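# Fold the box's front-wall corner flap inward

## Task

On the cardboard box that starts on the left arm's side, push the small corner flap of the front wall (the wall the right gripper holds) inward. It is done when the flap's own crease holds it at roughly a right angle to that wall, and the right gripper still grips the box by that wall at the end, with no part of the box sticking out past the table's edge.

## Robot and tools

Robot: two arms, left_arm and right_arm, each with six revolute joints and a parallel gripper. Each gripper also carries a camera: cam_left_wrist and cam_right_wrist. Two fixed cameras are cam_high and cam_low. All images are 672x504.

Frames: the scene frame sits at table-top height, halfway between the two nominal bases, some 5 to 10 cm behind the near table edge. +x points out across the table, +y toward the left arm, and +z is up. Left and right in the images do not match the arm names. Gripper positions (metres) and quaternions (wxyz) in results are given in that arm's own base frame. Calibrated bases in the scene frame: left_arm at (+0.004, +0.313, -0.005), right_arm at (-0.007, -0.289, -0.010), both nearly unrotated. Reported hand poses can be off by a few cm, more when the arm is stretched far. The fingers point along the gripper's +z and close along its y. end_effector_position is the point between the pads, roughly 1 cm short of the fingertips.

The row: every command row has 14 numbers in [-1, 1], always for both arms. The first 7 are left_arm and the last 7 are right_arm. Within each arm the order is shoulder (joint2), elbow (joint3), wrist roll (joint6), wrist pitch (joint4), waist (joint1), wrist yaw (joint5), then the gripper opening. The six joint numbers are offsets, not poses. They count from the arm's Joint targets as they stood when the action or move began, not from the previous row. Scale: 1.0 equals 2.224 rad for waist, shoulder and elbow, and 8.485 rad for the three wrist joints. The opening is absolute: +1 is fully open and -1 is closed. Sending 0 means half-open, so to keep a grip unchanged, repeat its current number. A joint offset of 0 just holds the present targets.

Joint ranges in rad: waist -2.618 to 3.054, shoulder 0 to 3.142, elbow 0 to 3.142, wrist pitch -1.571 to 1.571, wrist yaw -1.571 to 1.571, wrist roll -2.094 to 2.094. The true limits may differ by up to 0.059 rad. An action that would push a joint more than 0.059 rad past a limit is rejected for both arms. "joint sent to its limit" means the joint was clamped at its end. Joint speed is capped: each step, targets may lead measured angles by at most 0.339 rad for the big joints and 2.2 for the wrist joints. A target that would put the gripper over 200 mm from where it is gets scaled back.

Tools:
- execute_actions(actions, cameras): actions is a list of actions. Each action is a list of up to 15 rows, one row per 1/30 s control step, and lasts 15 steps (0.5 s). A shorter action keeps its last row. An empty list only returns state and images. cameras selects images: omit, null or ["all"] for all, [] for none.
- move(target, speed, blend, opening_speed, blocking, cameras): target is one 14-number row or a list of up to 15 rows. Every row counts from the same starting Joint targets, sharing a 10 s budget. speed is rad/s for the joint with the longest path, 0.01 to 12.57, default 0.5. blend (rad) rounds corners between listed targets. opening_speed (at least 0.2 per second) ramps the grippers. blocking=false returns after about 0.5 s while the motion continues. Joints move together, so the hand follows a curve, with no collision avoidance. The result adds a "move:" line such as done, off_target, moving, held or fault, plus limits=held when steps were withheld. done does not imply nothing was touched.
- wait(seconds 0 to 10): lets time run while holding commands.
- stop(): brakes a running move.
- zoom_image(camera, region [x0,y0,x1,y1], at most 504x504 px): a closer look at the latest image.
- show_instructions(): reference images. read_manual(section): licence texts.
- finished_scene(scene): ends the current scene, given its number. This cannot be undone.

Results: Joint positions (rad) and Joint velocities (rad/s), one block per arm in the row order above. Each position block ends with the finger gap in metres (0.093 fully open) and each velocity block with its rate. "Joint targets" are the base for your next offsets. "Tool commands" shows current gripper commands. "within noise" means the arm is still. Joint torques include gravity, with fixed offsets and noise. Numbers 1, 2 and 5 wrap around at ±28 N m. "joint command not followed" means the clearance check altered that arm's targets. Action calls also list joint angles at some steps.

Gripping: grip_measured is on the -1 to +1 opening scale. Pads meet near -0.94, and each mm of object width adds about 0.0208. For a firm hold on a rigid part, command about 0.24 below the reading for its width and keep sending it. Cardboard gives way, so lower numbers crush it. To release, send a value well above the width reading. A reading below -0.94 does not prove something is held. Each pad pushes roughly 50 to 65 N.

Cautions: nothing may fall or be left off the table. Avoid drops, releasing moving parts, fast impacts and hard pushes. Never let the arms collide or grip each other's fingers. The bar, plate and rail near the bases stand up to 3 cm above the table and give no warning when hit. A blocked arm keeps pushing, so command its targets back past its measured position. Holding loads or straining heats motors: MOTOR HOT appears at 75 °C, at 90 °C the arm folds and idles, and at 100 °C it goes limp. A camera cable touching something counts as touching it.

Each tool is called after "Call:" as name(argument=value, ...) on one line, values as JSON.

Reference images:

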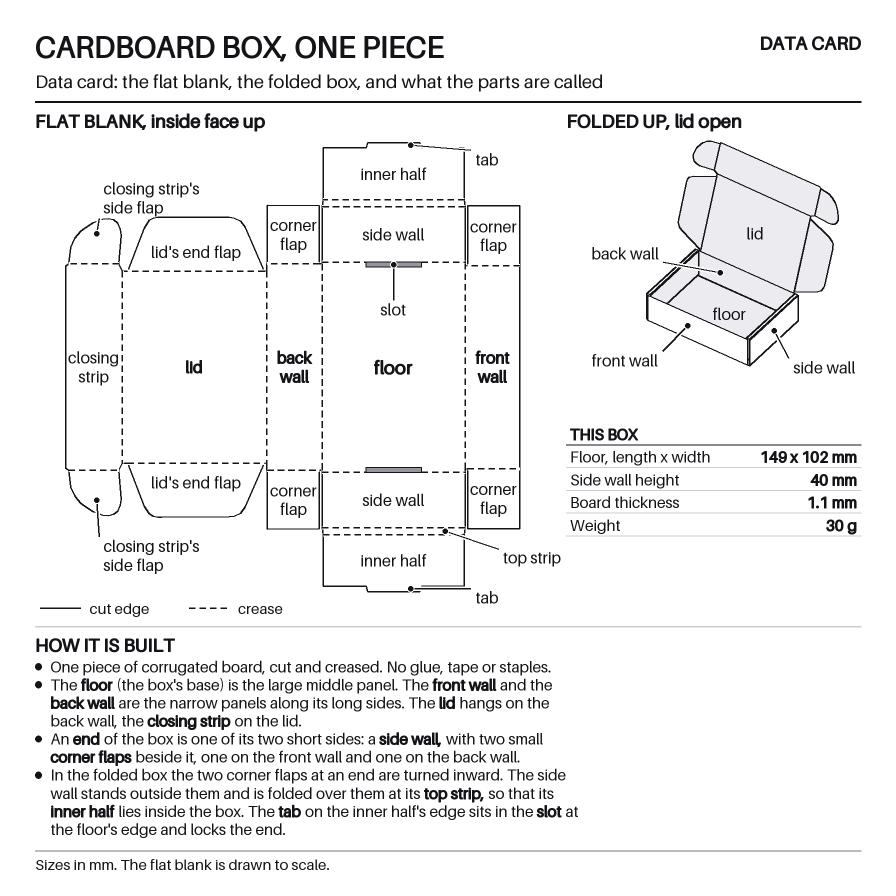

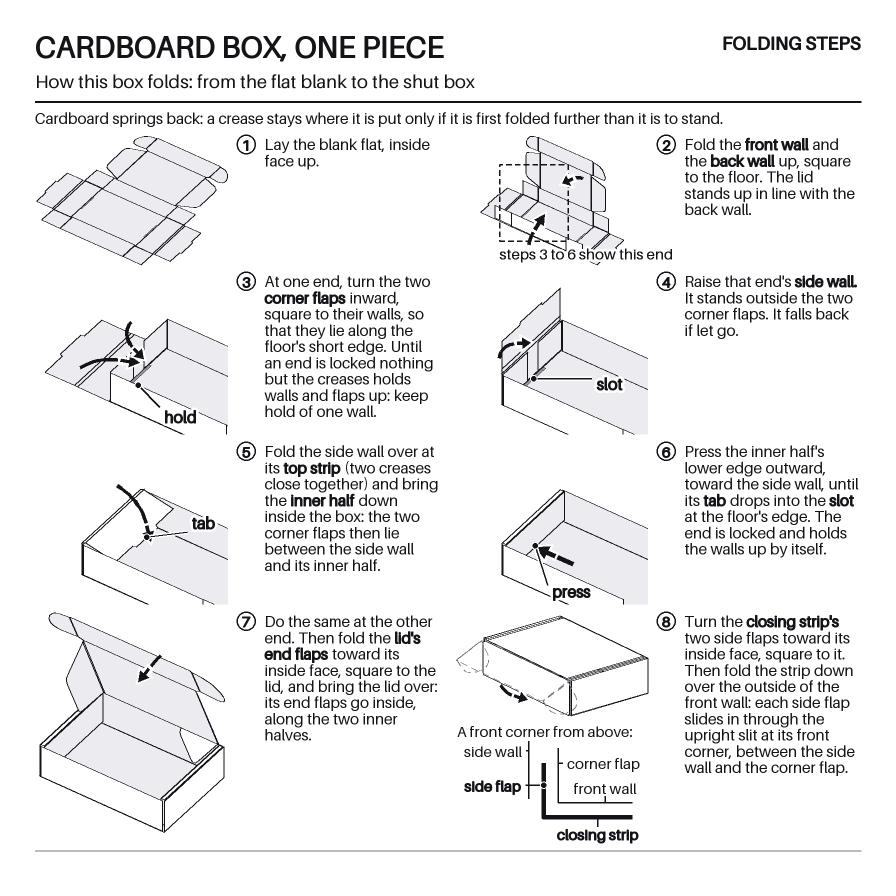

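## Session

Call:
execute_actions(actions=[])

Scene clock: 0.00 s.
left_arm: end_effector_position=(+0.3754, +0.0000, +0.4020) grip_measured=+1.000 end_effector_quat_wxyz=(+0.707, +0.000, +0.707, +0.000) | right_arm: end_effector_position=(+0.2922, +0.1510, +0.1475) grip_measured=-0.988 end_effector_quat_wxyz=(-0.545, +0.609, -0.538, +0.206)
Joint names: [shoulder, elbow, wrist roll, wrist pitch, waist, wrist yaw]
Joint positions: left_arm=[1.047 1.047 0 0 0 0 0.093] | right_arm=[0.968 0.296 -1.215 0.344 0.469 -0.016 0]
Joint velocities: within noise
Joint torques (N m): no reading
Motor temperatures (°C): left_arm=[28 31 23 31 25 21 24] | right_arm=[28 33 20 27 26 24 23]
Heat: left arm: 31 °C; right arm: 33 °C.
Joint targets: left_arm=[1.042 1.060 0.000 0.008 0.001 -0.001] | right_arm=[0.964 0.303 -1.213 0.341 0.470 -0.018]
Tool commands: left_gripper/opening=+0.999929 right_gripper/opening=-1.0

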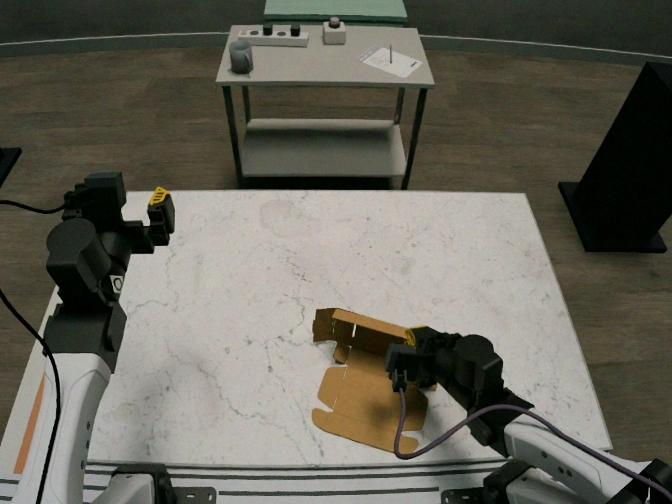

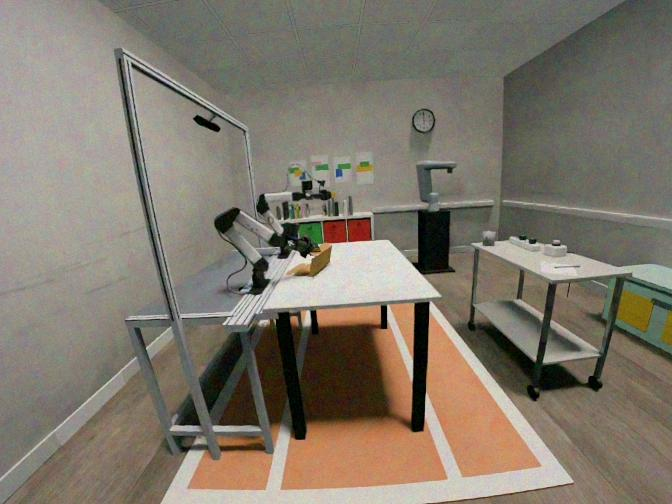

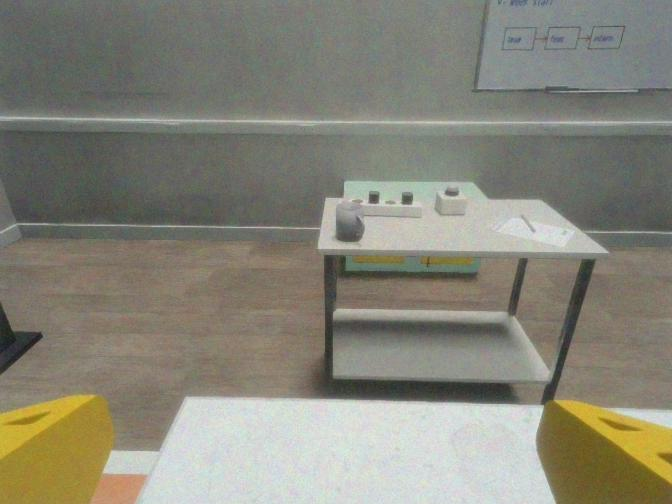

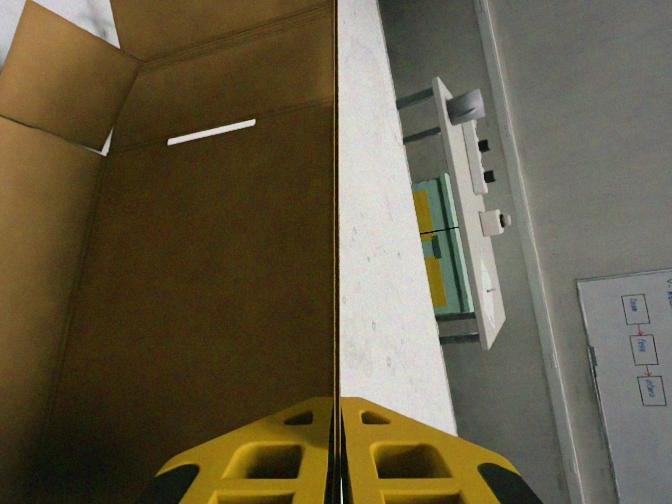

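Call:
zoom_image(camera="cam_high", region=[290, 290, 470, 470])

Call:
zoom_image(camera="cam_low", region=[230, 210, 370, 315])

Call:
zoom_image(camera="cam_right_wrist", region=[0, 0, 350, 260])

Scaled by 2.800 from the camera's 672x504 image, which has a finer 960x720 frame.

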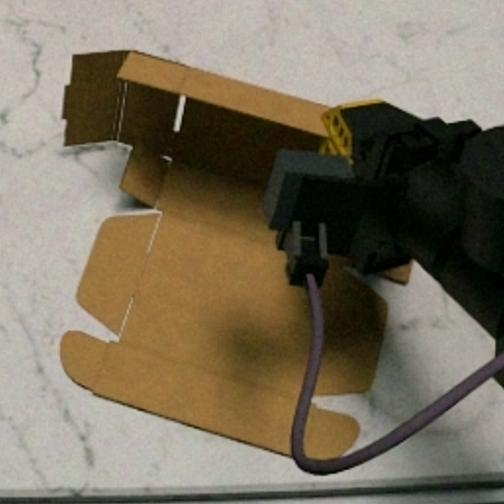

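Scaled by 3.600 from the camera's 672x504 image, which has a finer 960x720 frame.

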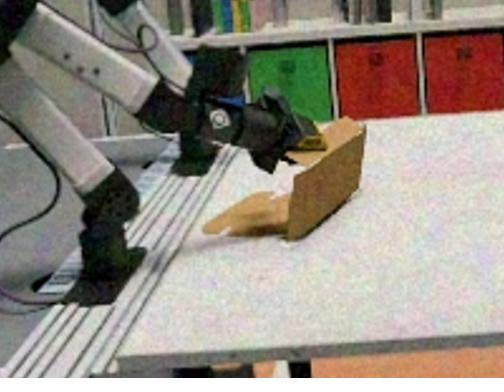

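Scaled by 1.440 from the camera's 672x504 image, which has a finer 960x720 frame.

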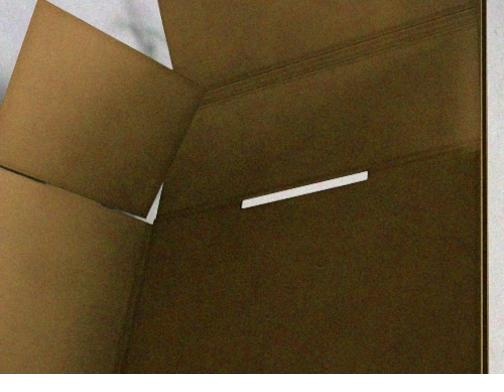

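Call:
move(target=[0.2055,0.0103,0,-0.0226,-0.3698,0,-1,0,0,0,0,0,0,-1], speed=0.7, opening_speed=1.5)

Call:
zoom_image(camera="cam_high", region=[230, 270, 410, 420])

Scene clock: 47.07 s.
left_arm: end_effector_position=(+0.3011, -0.3249, +0.1818) grip_measured=-0.992 end_effector_quat_wxyz=(+0.414, +0.357, +0.817, -0.181) | right_arm: end_effector_position=(+0.2922, +0.1510, +0.1475) grip_measured=-0.988 end_effector_quat_wxyz=(-0.545, +0.609, -0.538, +0.206)
Joint names: [shoulder, elbow, wrist roll, wrist pitch, waist, wrist yaw]
Joint positions: left_arm=[1.497 1.05 0 -0.186 -0.823 0 0] | right_arm=[0.968 0.296 -1.215 0.344 0.469 -0.016 0]
Joint velocities: within noise
Joint torques (N m): left_arm=[-6.68 12.07 -0.02 1.92 0.13 0.05] | right_arm=[-2.39 8.53 0.03 2.68 0.42 -0.07]
Motor temperatures (°C): left_arm=[28 39 23 39 25 21 24] | right_arm=[28 40 20 33 26 23 23]
Heat: left arm: 39 °C; right arm: 40 °C.
Joint targets: left_arm=[1.499 1.083 0.000 -0.184 -0.822 -0.002] | right_arm=[0.964 0.303 -1.213 0.341 0.470 -0.018]
move: done
camera_calibration:
cam_left_wrist: T_world_to_cam=[[-0.728124, -0.685254, 0.0162305, -0.0100285], [-0.608446, 0.635245, -0.475665, 0.512932], [0.315641, -0.356218, -0.879477, 0.0336122], [0, 0, 0, 1]] pos_world=[0.29418, -0.320736, 0.273708]

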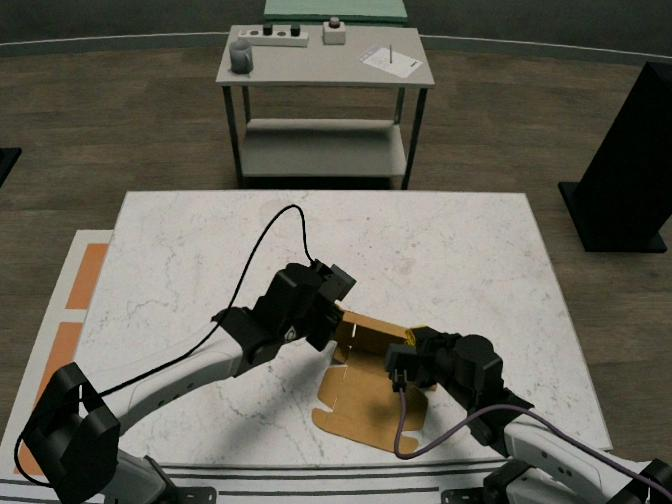

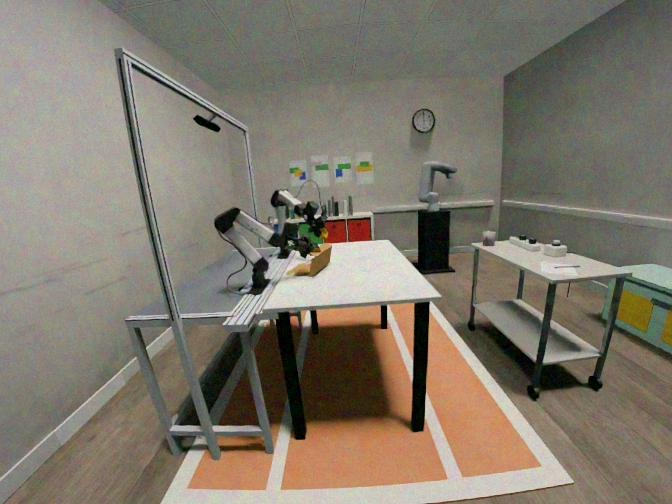

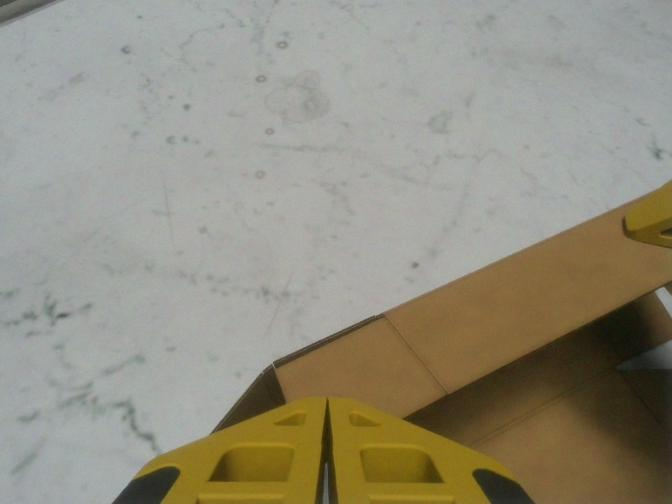

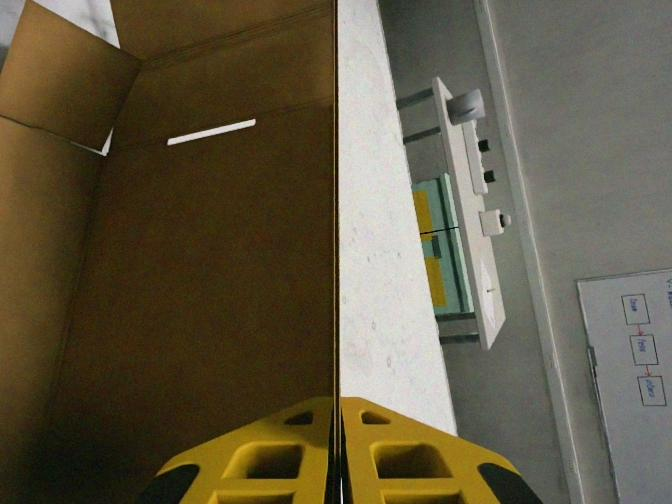

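Scaled by 2.800 from the camera's 672x504 image, which has a finer 960x720 frame.

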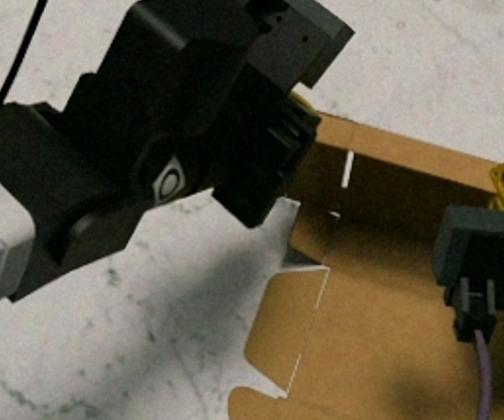

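Call:
move(target=[[0.0147,-0.0135,0,0.0074,-0.0015,0,-1,0,0,0,0,0,0,-1],[0.0106,-0.0431,0,0.0141,-0.0052,0,-1,0,0,0,0,0,0,-1],[0.0157,-0.0614,0,0.0202,-0.0167,0,-1,0,0,0,0,0,0,-1]], speed=0.12, blend=0.02)

Call:
zoom_image(camera="cam_high", region=[270, 280, 410, 380])

Scene clock: 83.63 s.
left_arm: end_effector_position=(+0.2929, -0.3356, +0.1569) grip_measured=-0.992 end_effector_quat_wxyz=(+0.422, +0.367, +0.807, -0.192) | right_arm: end_effector_position=(+0.2923, +0.1509, +0.1475) grip_measured=-0.988 end_effector_quat_wxyz=(-0.545, +0.609, -0.538, +0.207)
Joint names: [shoulder, elbow, wrist roll, wrist pitch, waist, wrist yaw]
Joint positions: left_arm=[1.525 0.954 0 -0.037 -0.853 0 0] | right_arm=[0.968 0.296 -1.215 0.344 0.469 -0.015 0]
Joint velocities: within noise
Joint torques (N m): left_arm=[-6.16 7.76 -0.03 2.17 -0.65 0.05] | right_arm=[-2.32 8.55 0.02 2.73 0.59 -0.11]
Motor temperatures (°C): left_arm=[31 45 23 40 25 21 24] | right_arm=[28 42 20 35 26 23 23]
Heat: left arm: 45 °C; right arm: 42 °C.
Joint targets: left_arm=[1.534 0.946 0.000 -0.012 -0.859 -0.002] | right_arm=[0.964 0.303 -1.213 0.341 0.470 -0.018]
move: done
camera_calibration:
cam_left_wrist: T_world_to_cam=[[-0.748416, -0.663027, 0.0164099, -0.00954129], [-0.581502, 0.644091, -0.496993, 0.501317], [0.31895, -0.3815, -0.867599, -0.000841391], [0, 0, 0, 1]] pos_world=[0.284644, -0.329541, 0.248577]
cam_right_wrist: T_world_to_cam=[[0.448541, -0.102466, 0.887869, -0.247037], [0.00993178, -0.992774, -0.11959, 0.205839], [0.893707, 0.062459, -0.444282, -0.126596], [0, 0, 0, 1]] pos_world=[0.221901, 0.186946, 0.187708]

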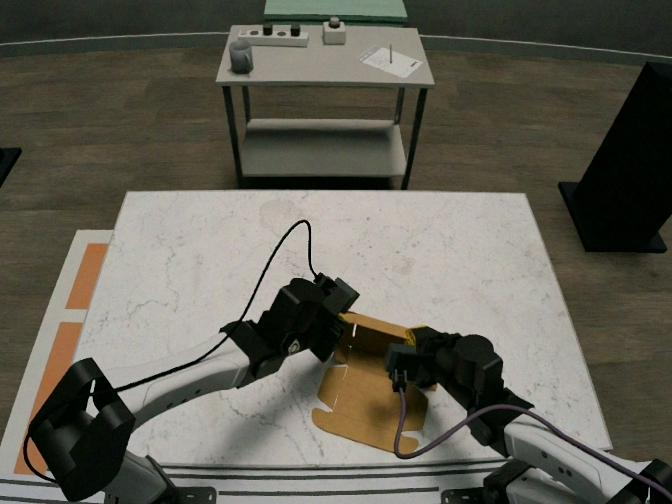

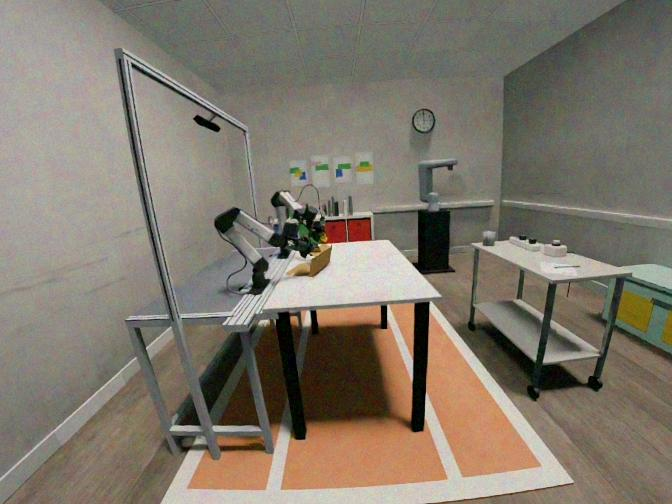

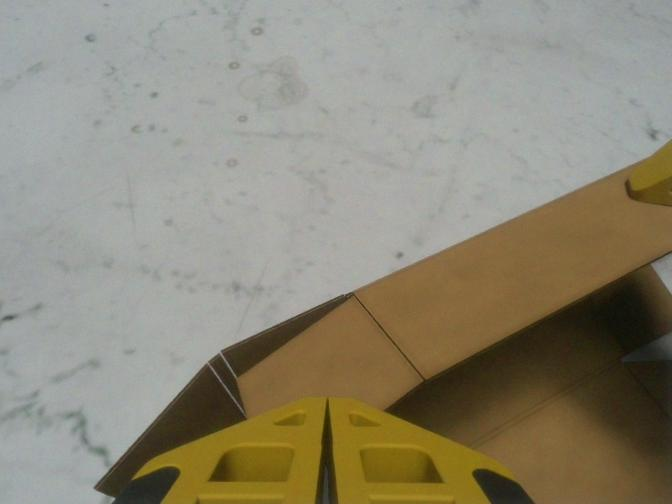

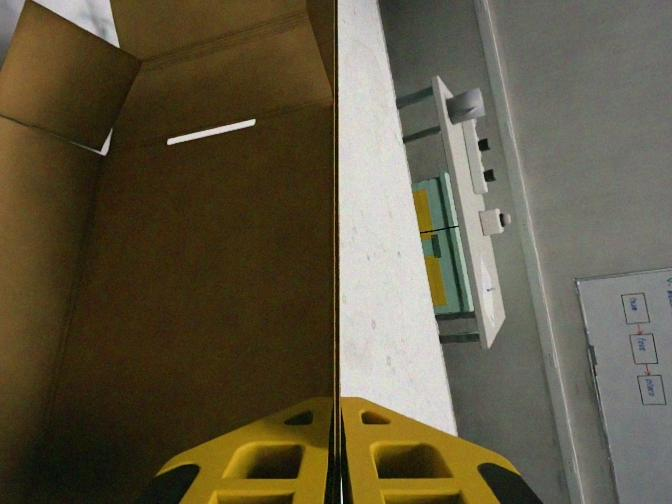

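Scaled by 3.600 from the camera's 672x504 image, which has a finer 960x720 frame.

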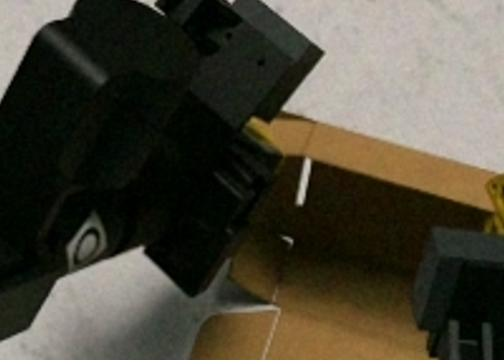

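Call:
move(target=[[0.0031,-0.0183,0,0.0021,-0.0031,0,-1,0,0,0,0,0,0,-1],[0.0147,-0.0169,0,0.0047,-0.0178,0,-1,0,0,0,0,0,0,-1],[0.0268,0.0,0,0.0039,-0.0293,0,-1,0,0,0,0,0,0,-1]], speed=0.12, blend=0.015)

Call:
zoom_image(camera="cam_right_wrist", region=[100, 0, 400, 200])

Scene clock: 89.43 s.
left_arm: end_effector_position=(+0.2761, -0.3533, +0.1328) grip_measured=-0.992 end_effector_quat_wxyz=(+0.409, +0.390, +0.802, -0.195) | right_arm: end_effector_position=(+0.2921, +0.1486, +0.1441) grip_measured=-0.988 end_effector_quat_wxyz=(-0.537, +0.610, -0.544, +0.209)
Joint names: [shoulder, elbow, wrist roll, wrist pitch, waist, wrist yaw]
Joint positions: left_arm=[1.578 0.922 0 0.025 -0.912 -0.011 0] | right_arm=[0.968 0.296 -1.215 0.33 0.469 -0.003 0]
Joint velocities: within noise
Joint torques (N m): left_arm=[-5.86 10.85 -0.02 1.85 -1.31 0.15] | right_arm=[-2.48 8.53 0.05 2.86 0.35 -0.2]
Motor temperatures (°C): left_arm=[31 44 23 42 25 21 24] | right_arm=[28 42 20 35 26 23 23]
Heat: left arm: 44 °C; right arm: 42 °C.
Joint targets: left_arm=[1.594 0.947 0.000 0.021 -0.924 -0.001] | right_arm=[0.964 0.303 -1.213 0.341 0.470 -0.018]
move: done
camera_calibration:
cam_left_wrist: T_world_to_cam=[[-0.780182, -0.625476, 0.00973678, -0.0105453], [-0.553227, 0.682631, -0.477446, 0.494241], [0.291985, -0.377882, -0.878607, -0.0130746], [0, 0, 0, 1]] pos_world=[0.269018, -0.348921, 0.224589]
cam_right_wrist: T_world_to_cam=[[0.457605, -0.0984964, 0.883683, -0.246786], [-0.00241368, -0.993979, -0.10954, 0.205541], [0.889152, 0.0479932, -0.455087, -0.122859], [0, 0, 0, 1]] pos_world=[0.222667, 0.185893, 0.184684]

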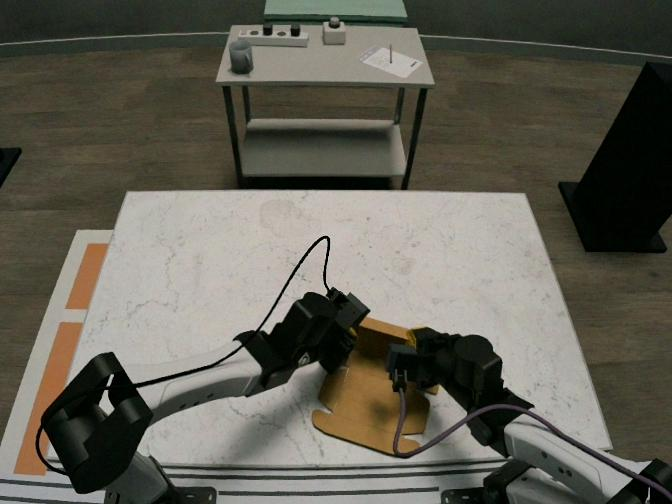

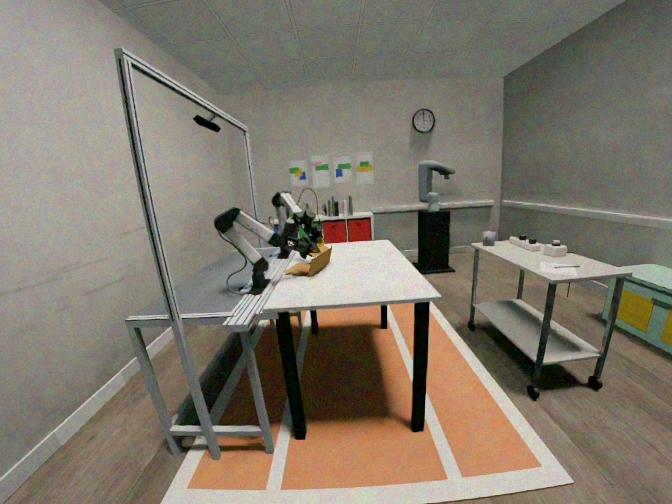

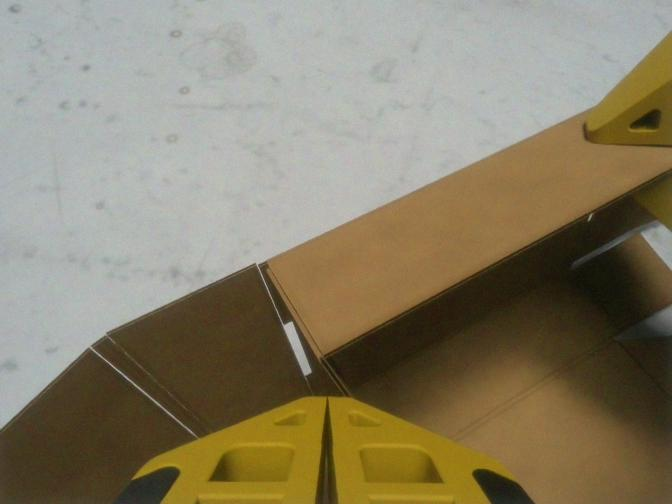

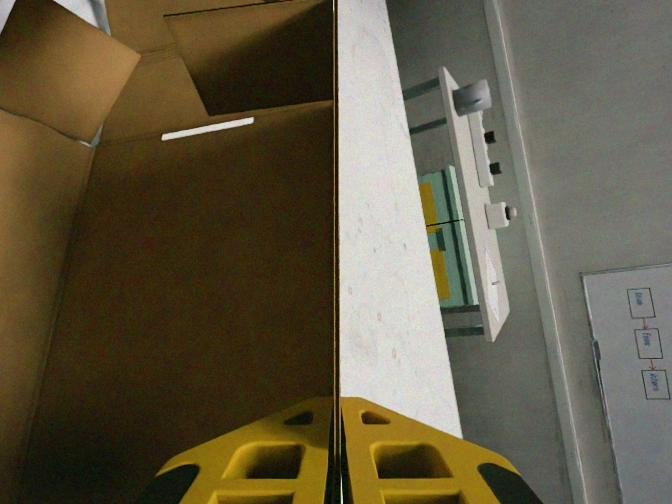

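Scaled by 1.680 from the camera's 672x504 image, which has a finer 960x720 frame.

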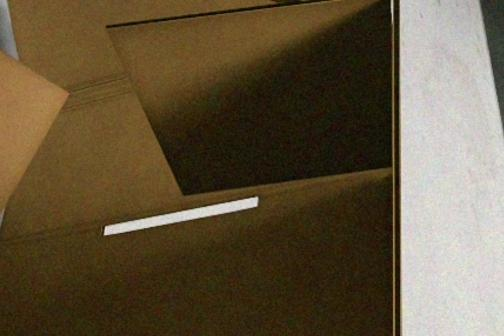

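Call:
move(target=[[0.0178,0.0284,0,-0.0028,-0.018,0,-1,0,0,0,0,0,0,-1]], speed=0.1)

Call:
zoom_image(camera="cam_right_wrist", region=[100, 0, 400, 200])

Scene clock: 94.47 s.
left_arm: end_effector_position=(+0.2658, -0.3714, +0.1287) grip_measured=-0.992 end_effector_quat_wxyz=(+0.393, +0.410, +0.799, -0.196) | right_arm: end_effector_position=(+0.2926, +0.1480, +0.1445) grip_measured=-0.988 end_effector_quat_wxyz=(-0.537, +0.609, -0.544, +0.211)
Joint names: [shoulder, elbow, wrist roll, wrist pitch, waist, wrist yaw]
Joint positions: left_arm=[1.622 0.976 0 -0.014 -0.955 -0.014 0] | right_arm=[0.968 0.296 -1.215 0.331 0.469 0.001 0]
Joint velocities: within noise
Joint torques (N m): left_arm=[-6.68 11.78 -0.02 1.97 -1.01 0.19] | right_arm=[-2.32 8.72 0.02 2.88 0.38 -0.26]
Motor temperatures (°C): left_arm=[31 44 23 41 25 21 23] | right_arm=[28 42 20 36 26 23 23]
Heat: left arm: 44 °C; right arm: 42 °C.
Joint targets: left_arm=[1.633 1.010 0.000 -0.003 -0.964 -0.001] | right_arm=[0.964 0.303 -1.213 0.341 0.470 -0.018]
move: done
camera_calibration:
cam_left_wrist: T_world_to_cam=[[-0.80484, -0.593449, 0.00710682, -0.0111212], [-0.532319, 0.716536, -0.450792, 0.502558], [0.26243, -0.366598, -0.892601, -0.00661976], [0, 0, 0, 1]] pos_world=[0.260307, -0.369128, 0.220719]
cam_right_wrist: T_world_to_cam=[[0.455385, -0.0998849, 0.884674, -0.246704], [-0.00651194, -0.994034, -0.10888, 0.206057], [0.890271, 0.0438214, -0.453318, -0.123088], [0, 0, 0, 1]] pos_world=[0.223268, 0.185579, 0.18489]

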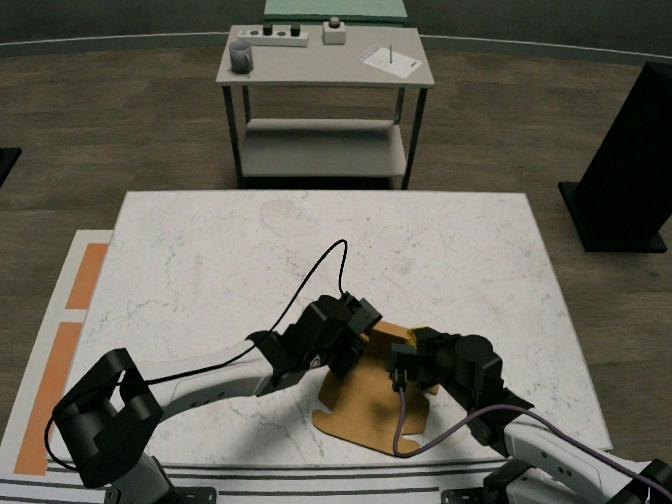

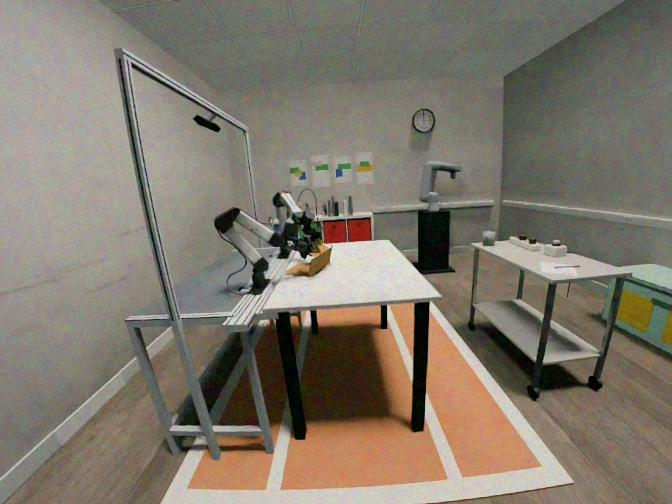

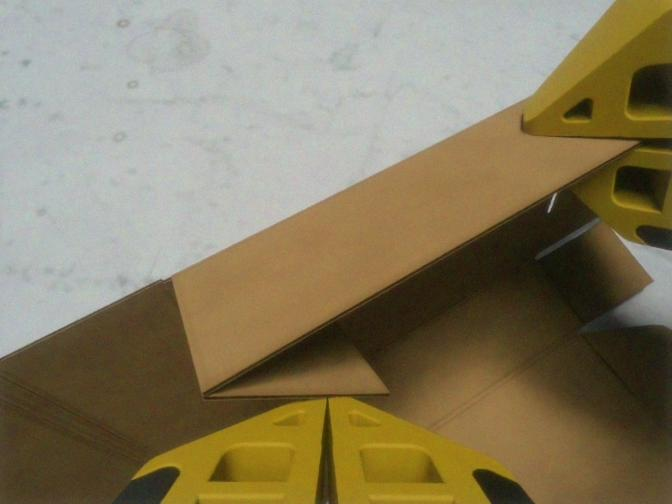

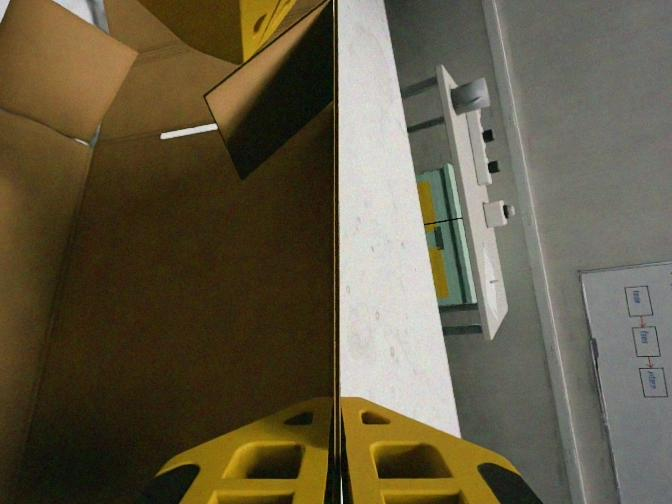

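Scaled by 1.680 from the camera's 672x504 image, which has a finer 960x720 frame.

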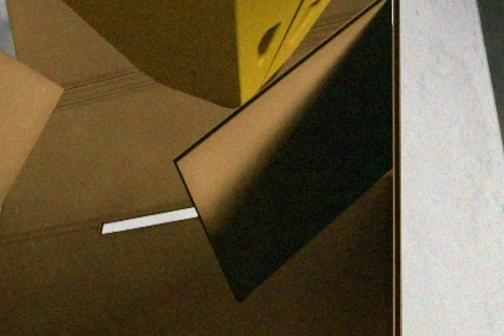

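Call:
move(target=[[-0.0178,-0.0284,0,0.0028,0.024,0,-1,0,0,0,0,0,0,-1]], speed=0.15)

Call:
zoom_image(camera="cam_right_wrist", region=[100, 0, 400, 200])

Scene clock: 97.37 s.
left_arm: end_effector_position=(+0.2740, -0.3592, +0.1213) grip_measured=-0.992 end_effector_quat_wxyz=(+0.387, +0.400, +0.808, -0.192) | right_arm: end_effector_position=(+0.2945, +0.1449, +0.1456) grip_measured=-0.988 end_effector_quat_wxyz=(-0.536, +0.604, -0.548, +0.220)
Joint names: [shoulder, elbow, wrist roll, wrist pitch, waist, wrist yaw]
Joint positions: left_arm=[1.62 0.955 0 -0.011 -0.919 0.001 0] | right_arm=[0.968 0.296 -1.215 0.336 0.469 0.023 0]
Joint velocities: within noise
Joint torques (N m): left_arm=[-9.81 7.45 -0.03 2.15 0.68 0.05] | right_arm=[-2.5 8.57 0.03 2.81 0.35 -0.52]
Motor temperatures (°C): left_arm=[32 44 23 42 25 21 23] | right_arm=[28 42 20 37 26 23 23]
Heat: left arm: 44 °C; right arm: 42 °C.
Joint targets: left_arm=[1.594 0.947 0.000 0.021 -0.911 -0.001] | right_arm=[0.964 0.303 -1.213 0.341 0.470 -0.018]
move: off_target (right_arm); right_arm: the wrist yaw is farthest, 0.041 rad from its target
camera_calibration:
cam_left_wrist: T_world_to_cam=[[-0.790019, -0.612864, 0.016347, -0.00931697], [-0.557131, 0.706537, -0.43636, 0.49625], [0.25588, -0.353841, -0.899624, -0.00359427], [0, 0, 0, 1]] pos_world=[0.270036, -0.357601, 0.213463]
cam_right_wrist: T_world_to_cam=[[0.446441, -0.105428, 0.88858, -0.246015], [-0.0260835, -0.994146, -0.104848, 0.208252], [0.894433, 0.0236313, -0.446578, -0.123436], [0, 0, 0, 1]] pos_world=[0.225668, 0.184013, 0.185315]

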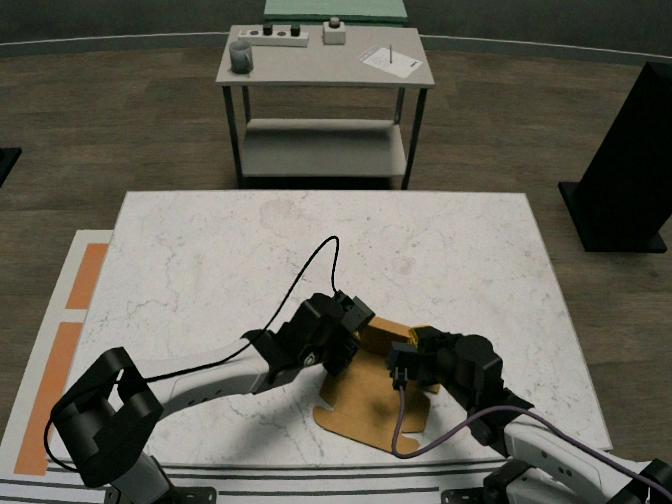

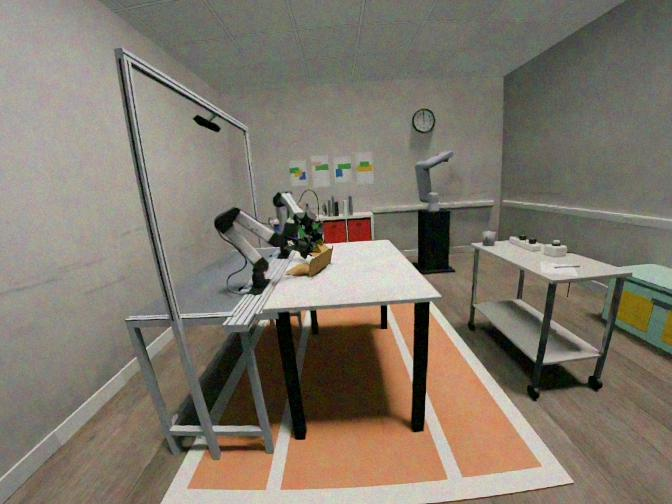

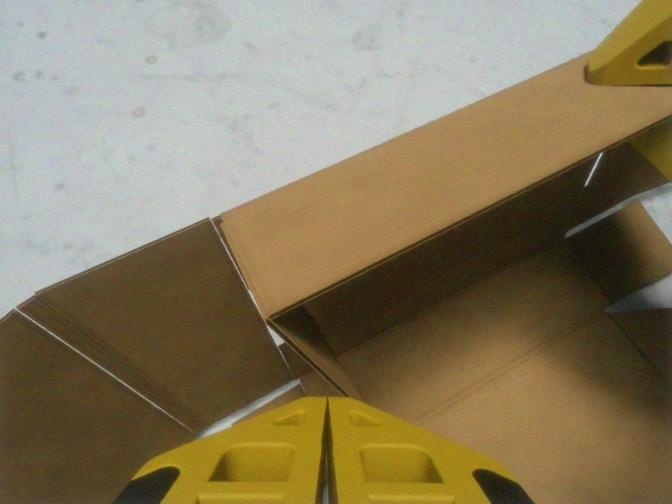

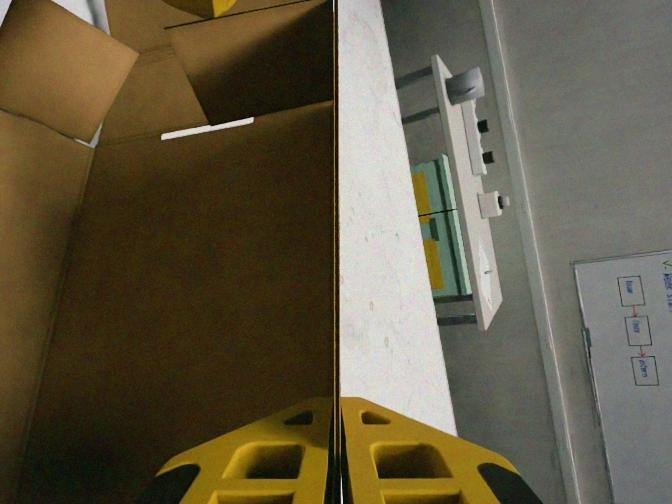

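Scaled by 1.680 from the camera's 672x504 image, which has a finer 960x720 frame.

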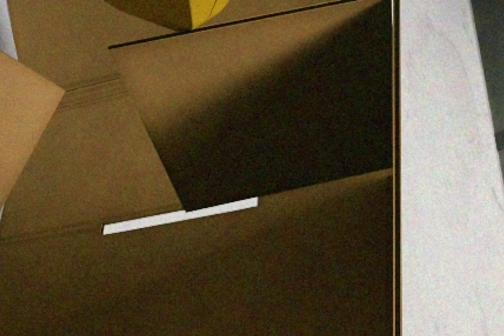

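Call:
move(target=[[-0.0378,-0.020,0,-0.0084,0.036,0,-1,0,0,0,0,0,0,-1]], speed=0.2)

Call:
zoom_image(camera="cam_right_wrist", region=[100, 0, 400, 200])

Call:
zoom_image(camera="cam_left_wrist", region=[168, 100, 672, 504])

Scene clock: 102.47 s.
left_arm: end_effector_position=(+0.2908, -0.3218, +0.1298) grip_measured=-0.992 end_effector_quat_wxyz=(+0.394, +0.366, +0.824, -0.176) | right_arm: end_effector_position=(+0.2938, +0.1477, +0.1472) grip_measured=-0.988 end_effector_quat_wxyz=(-0.541, +0.605, -0.543, +0.214)
Joint names: [shoulder, elbow, wrist roll, wrist pitch, waist, wrist yaw]
Joint positions: left_arm=[1.538 0.91 0 -0.05 -0.835 0.003 0] | right_arm=[0.968 0.296 -1.215 0.343 0.469 0.006 0]
Joint velocities: within noise
Joint torques (N m): left_arm=[-9.44 7.5 -0.03 1.86 0.32 0.03] | right_arm=[-2.24 8.5 0.02 2.73 0.39 -0.3]
Motor temperatures (°C): left_arm=[32 43 23 43 25 21 23] | right_arm=[28 42 20 38 26 23 23]
Heat: left arm: 43 °C; right arm: 42 °C.
Joint targets: left_arm=[1.509 0.902 0.000 -0.051 -0.831 -0.001] | right_arm=[0.964 0.303 -1.213 0.341 0.470 -0.018]
move: done
camera_calibration:
cam_left_wrist: T_world_to_cam=[[-0.736814, -0.675869, 0.0175067, -0.00919691], [-0.614401, 0.658547, -0.434543, 0.483829], [0.282165, -0.330933, -0.900481, 0.0127297], [0, 0, 0, 1]] pos_world=[0.286896, -0.320627, 0.221868]
cam_right_wrist: T_world_to_cam=[[0.445007, -0.105379, 0.889305, -0.246403], [-0.00959049, -0.993556, -0.112933, 0.207539], [0.895476, 0.0417271, -0.44315, -0.125573], [0, 0, 0, 1]] pos_world=[0.224089, 0.185476, 0.186918]

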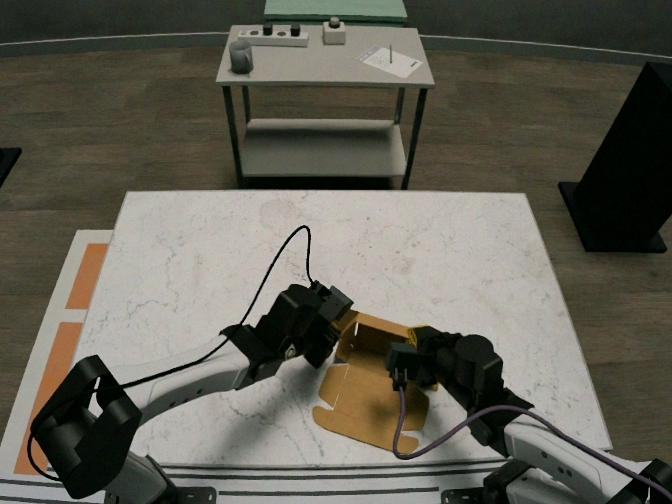

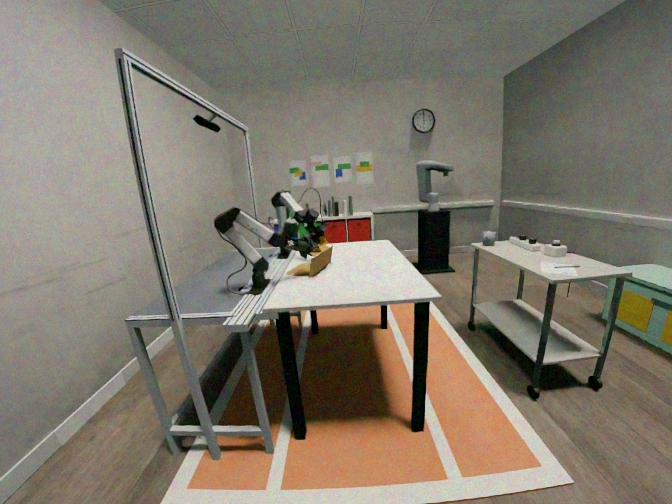

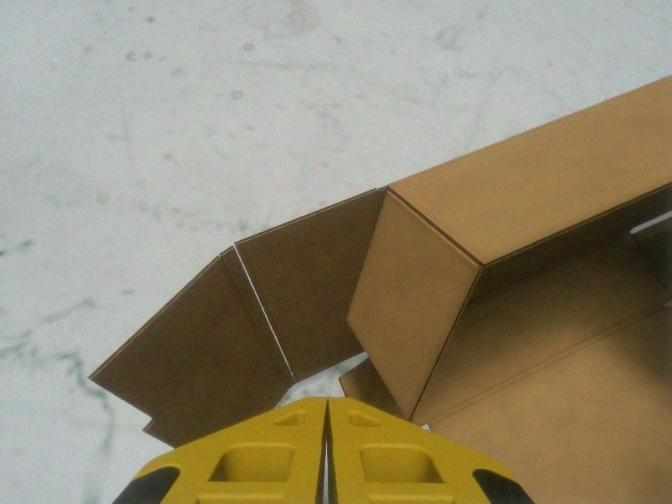

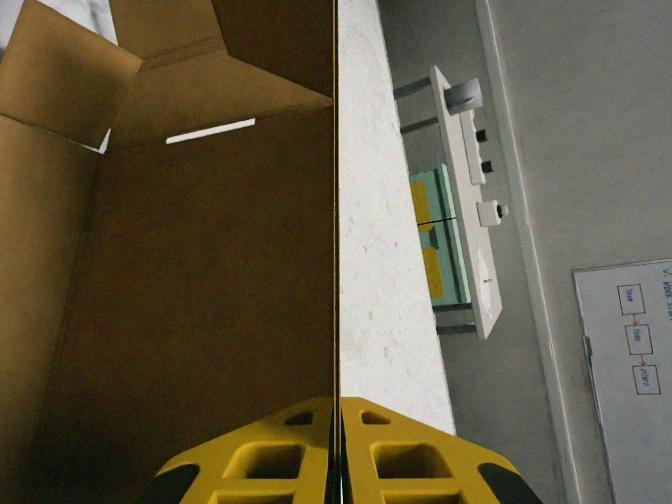

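Scaled by 1.680 from the camera's 672x504 image, which has a finer 960x720 frame.

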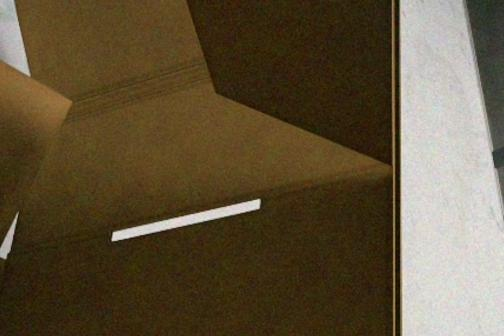

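Scaled by 1.000.

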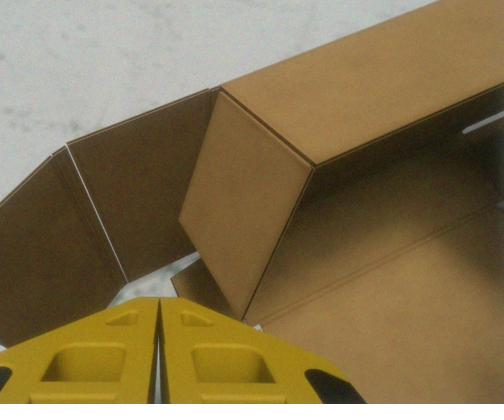

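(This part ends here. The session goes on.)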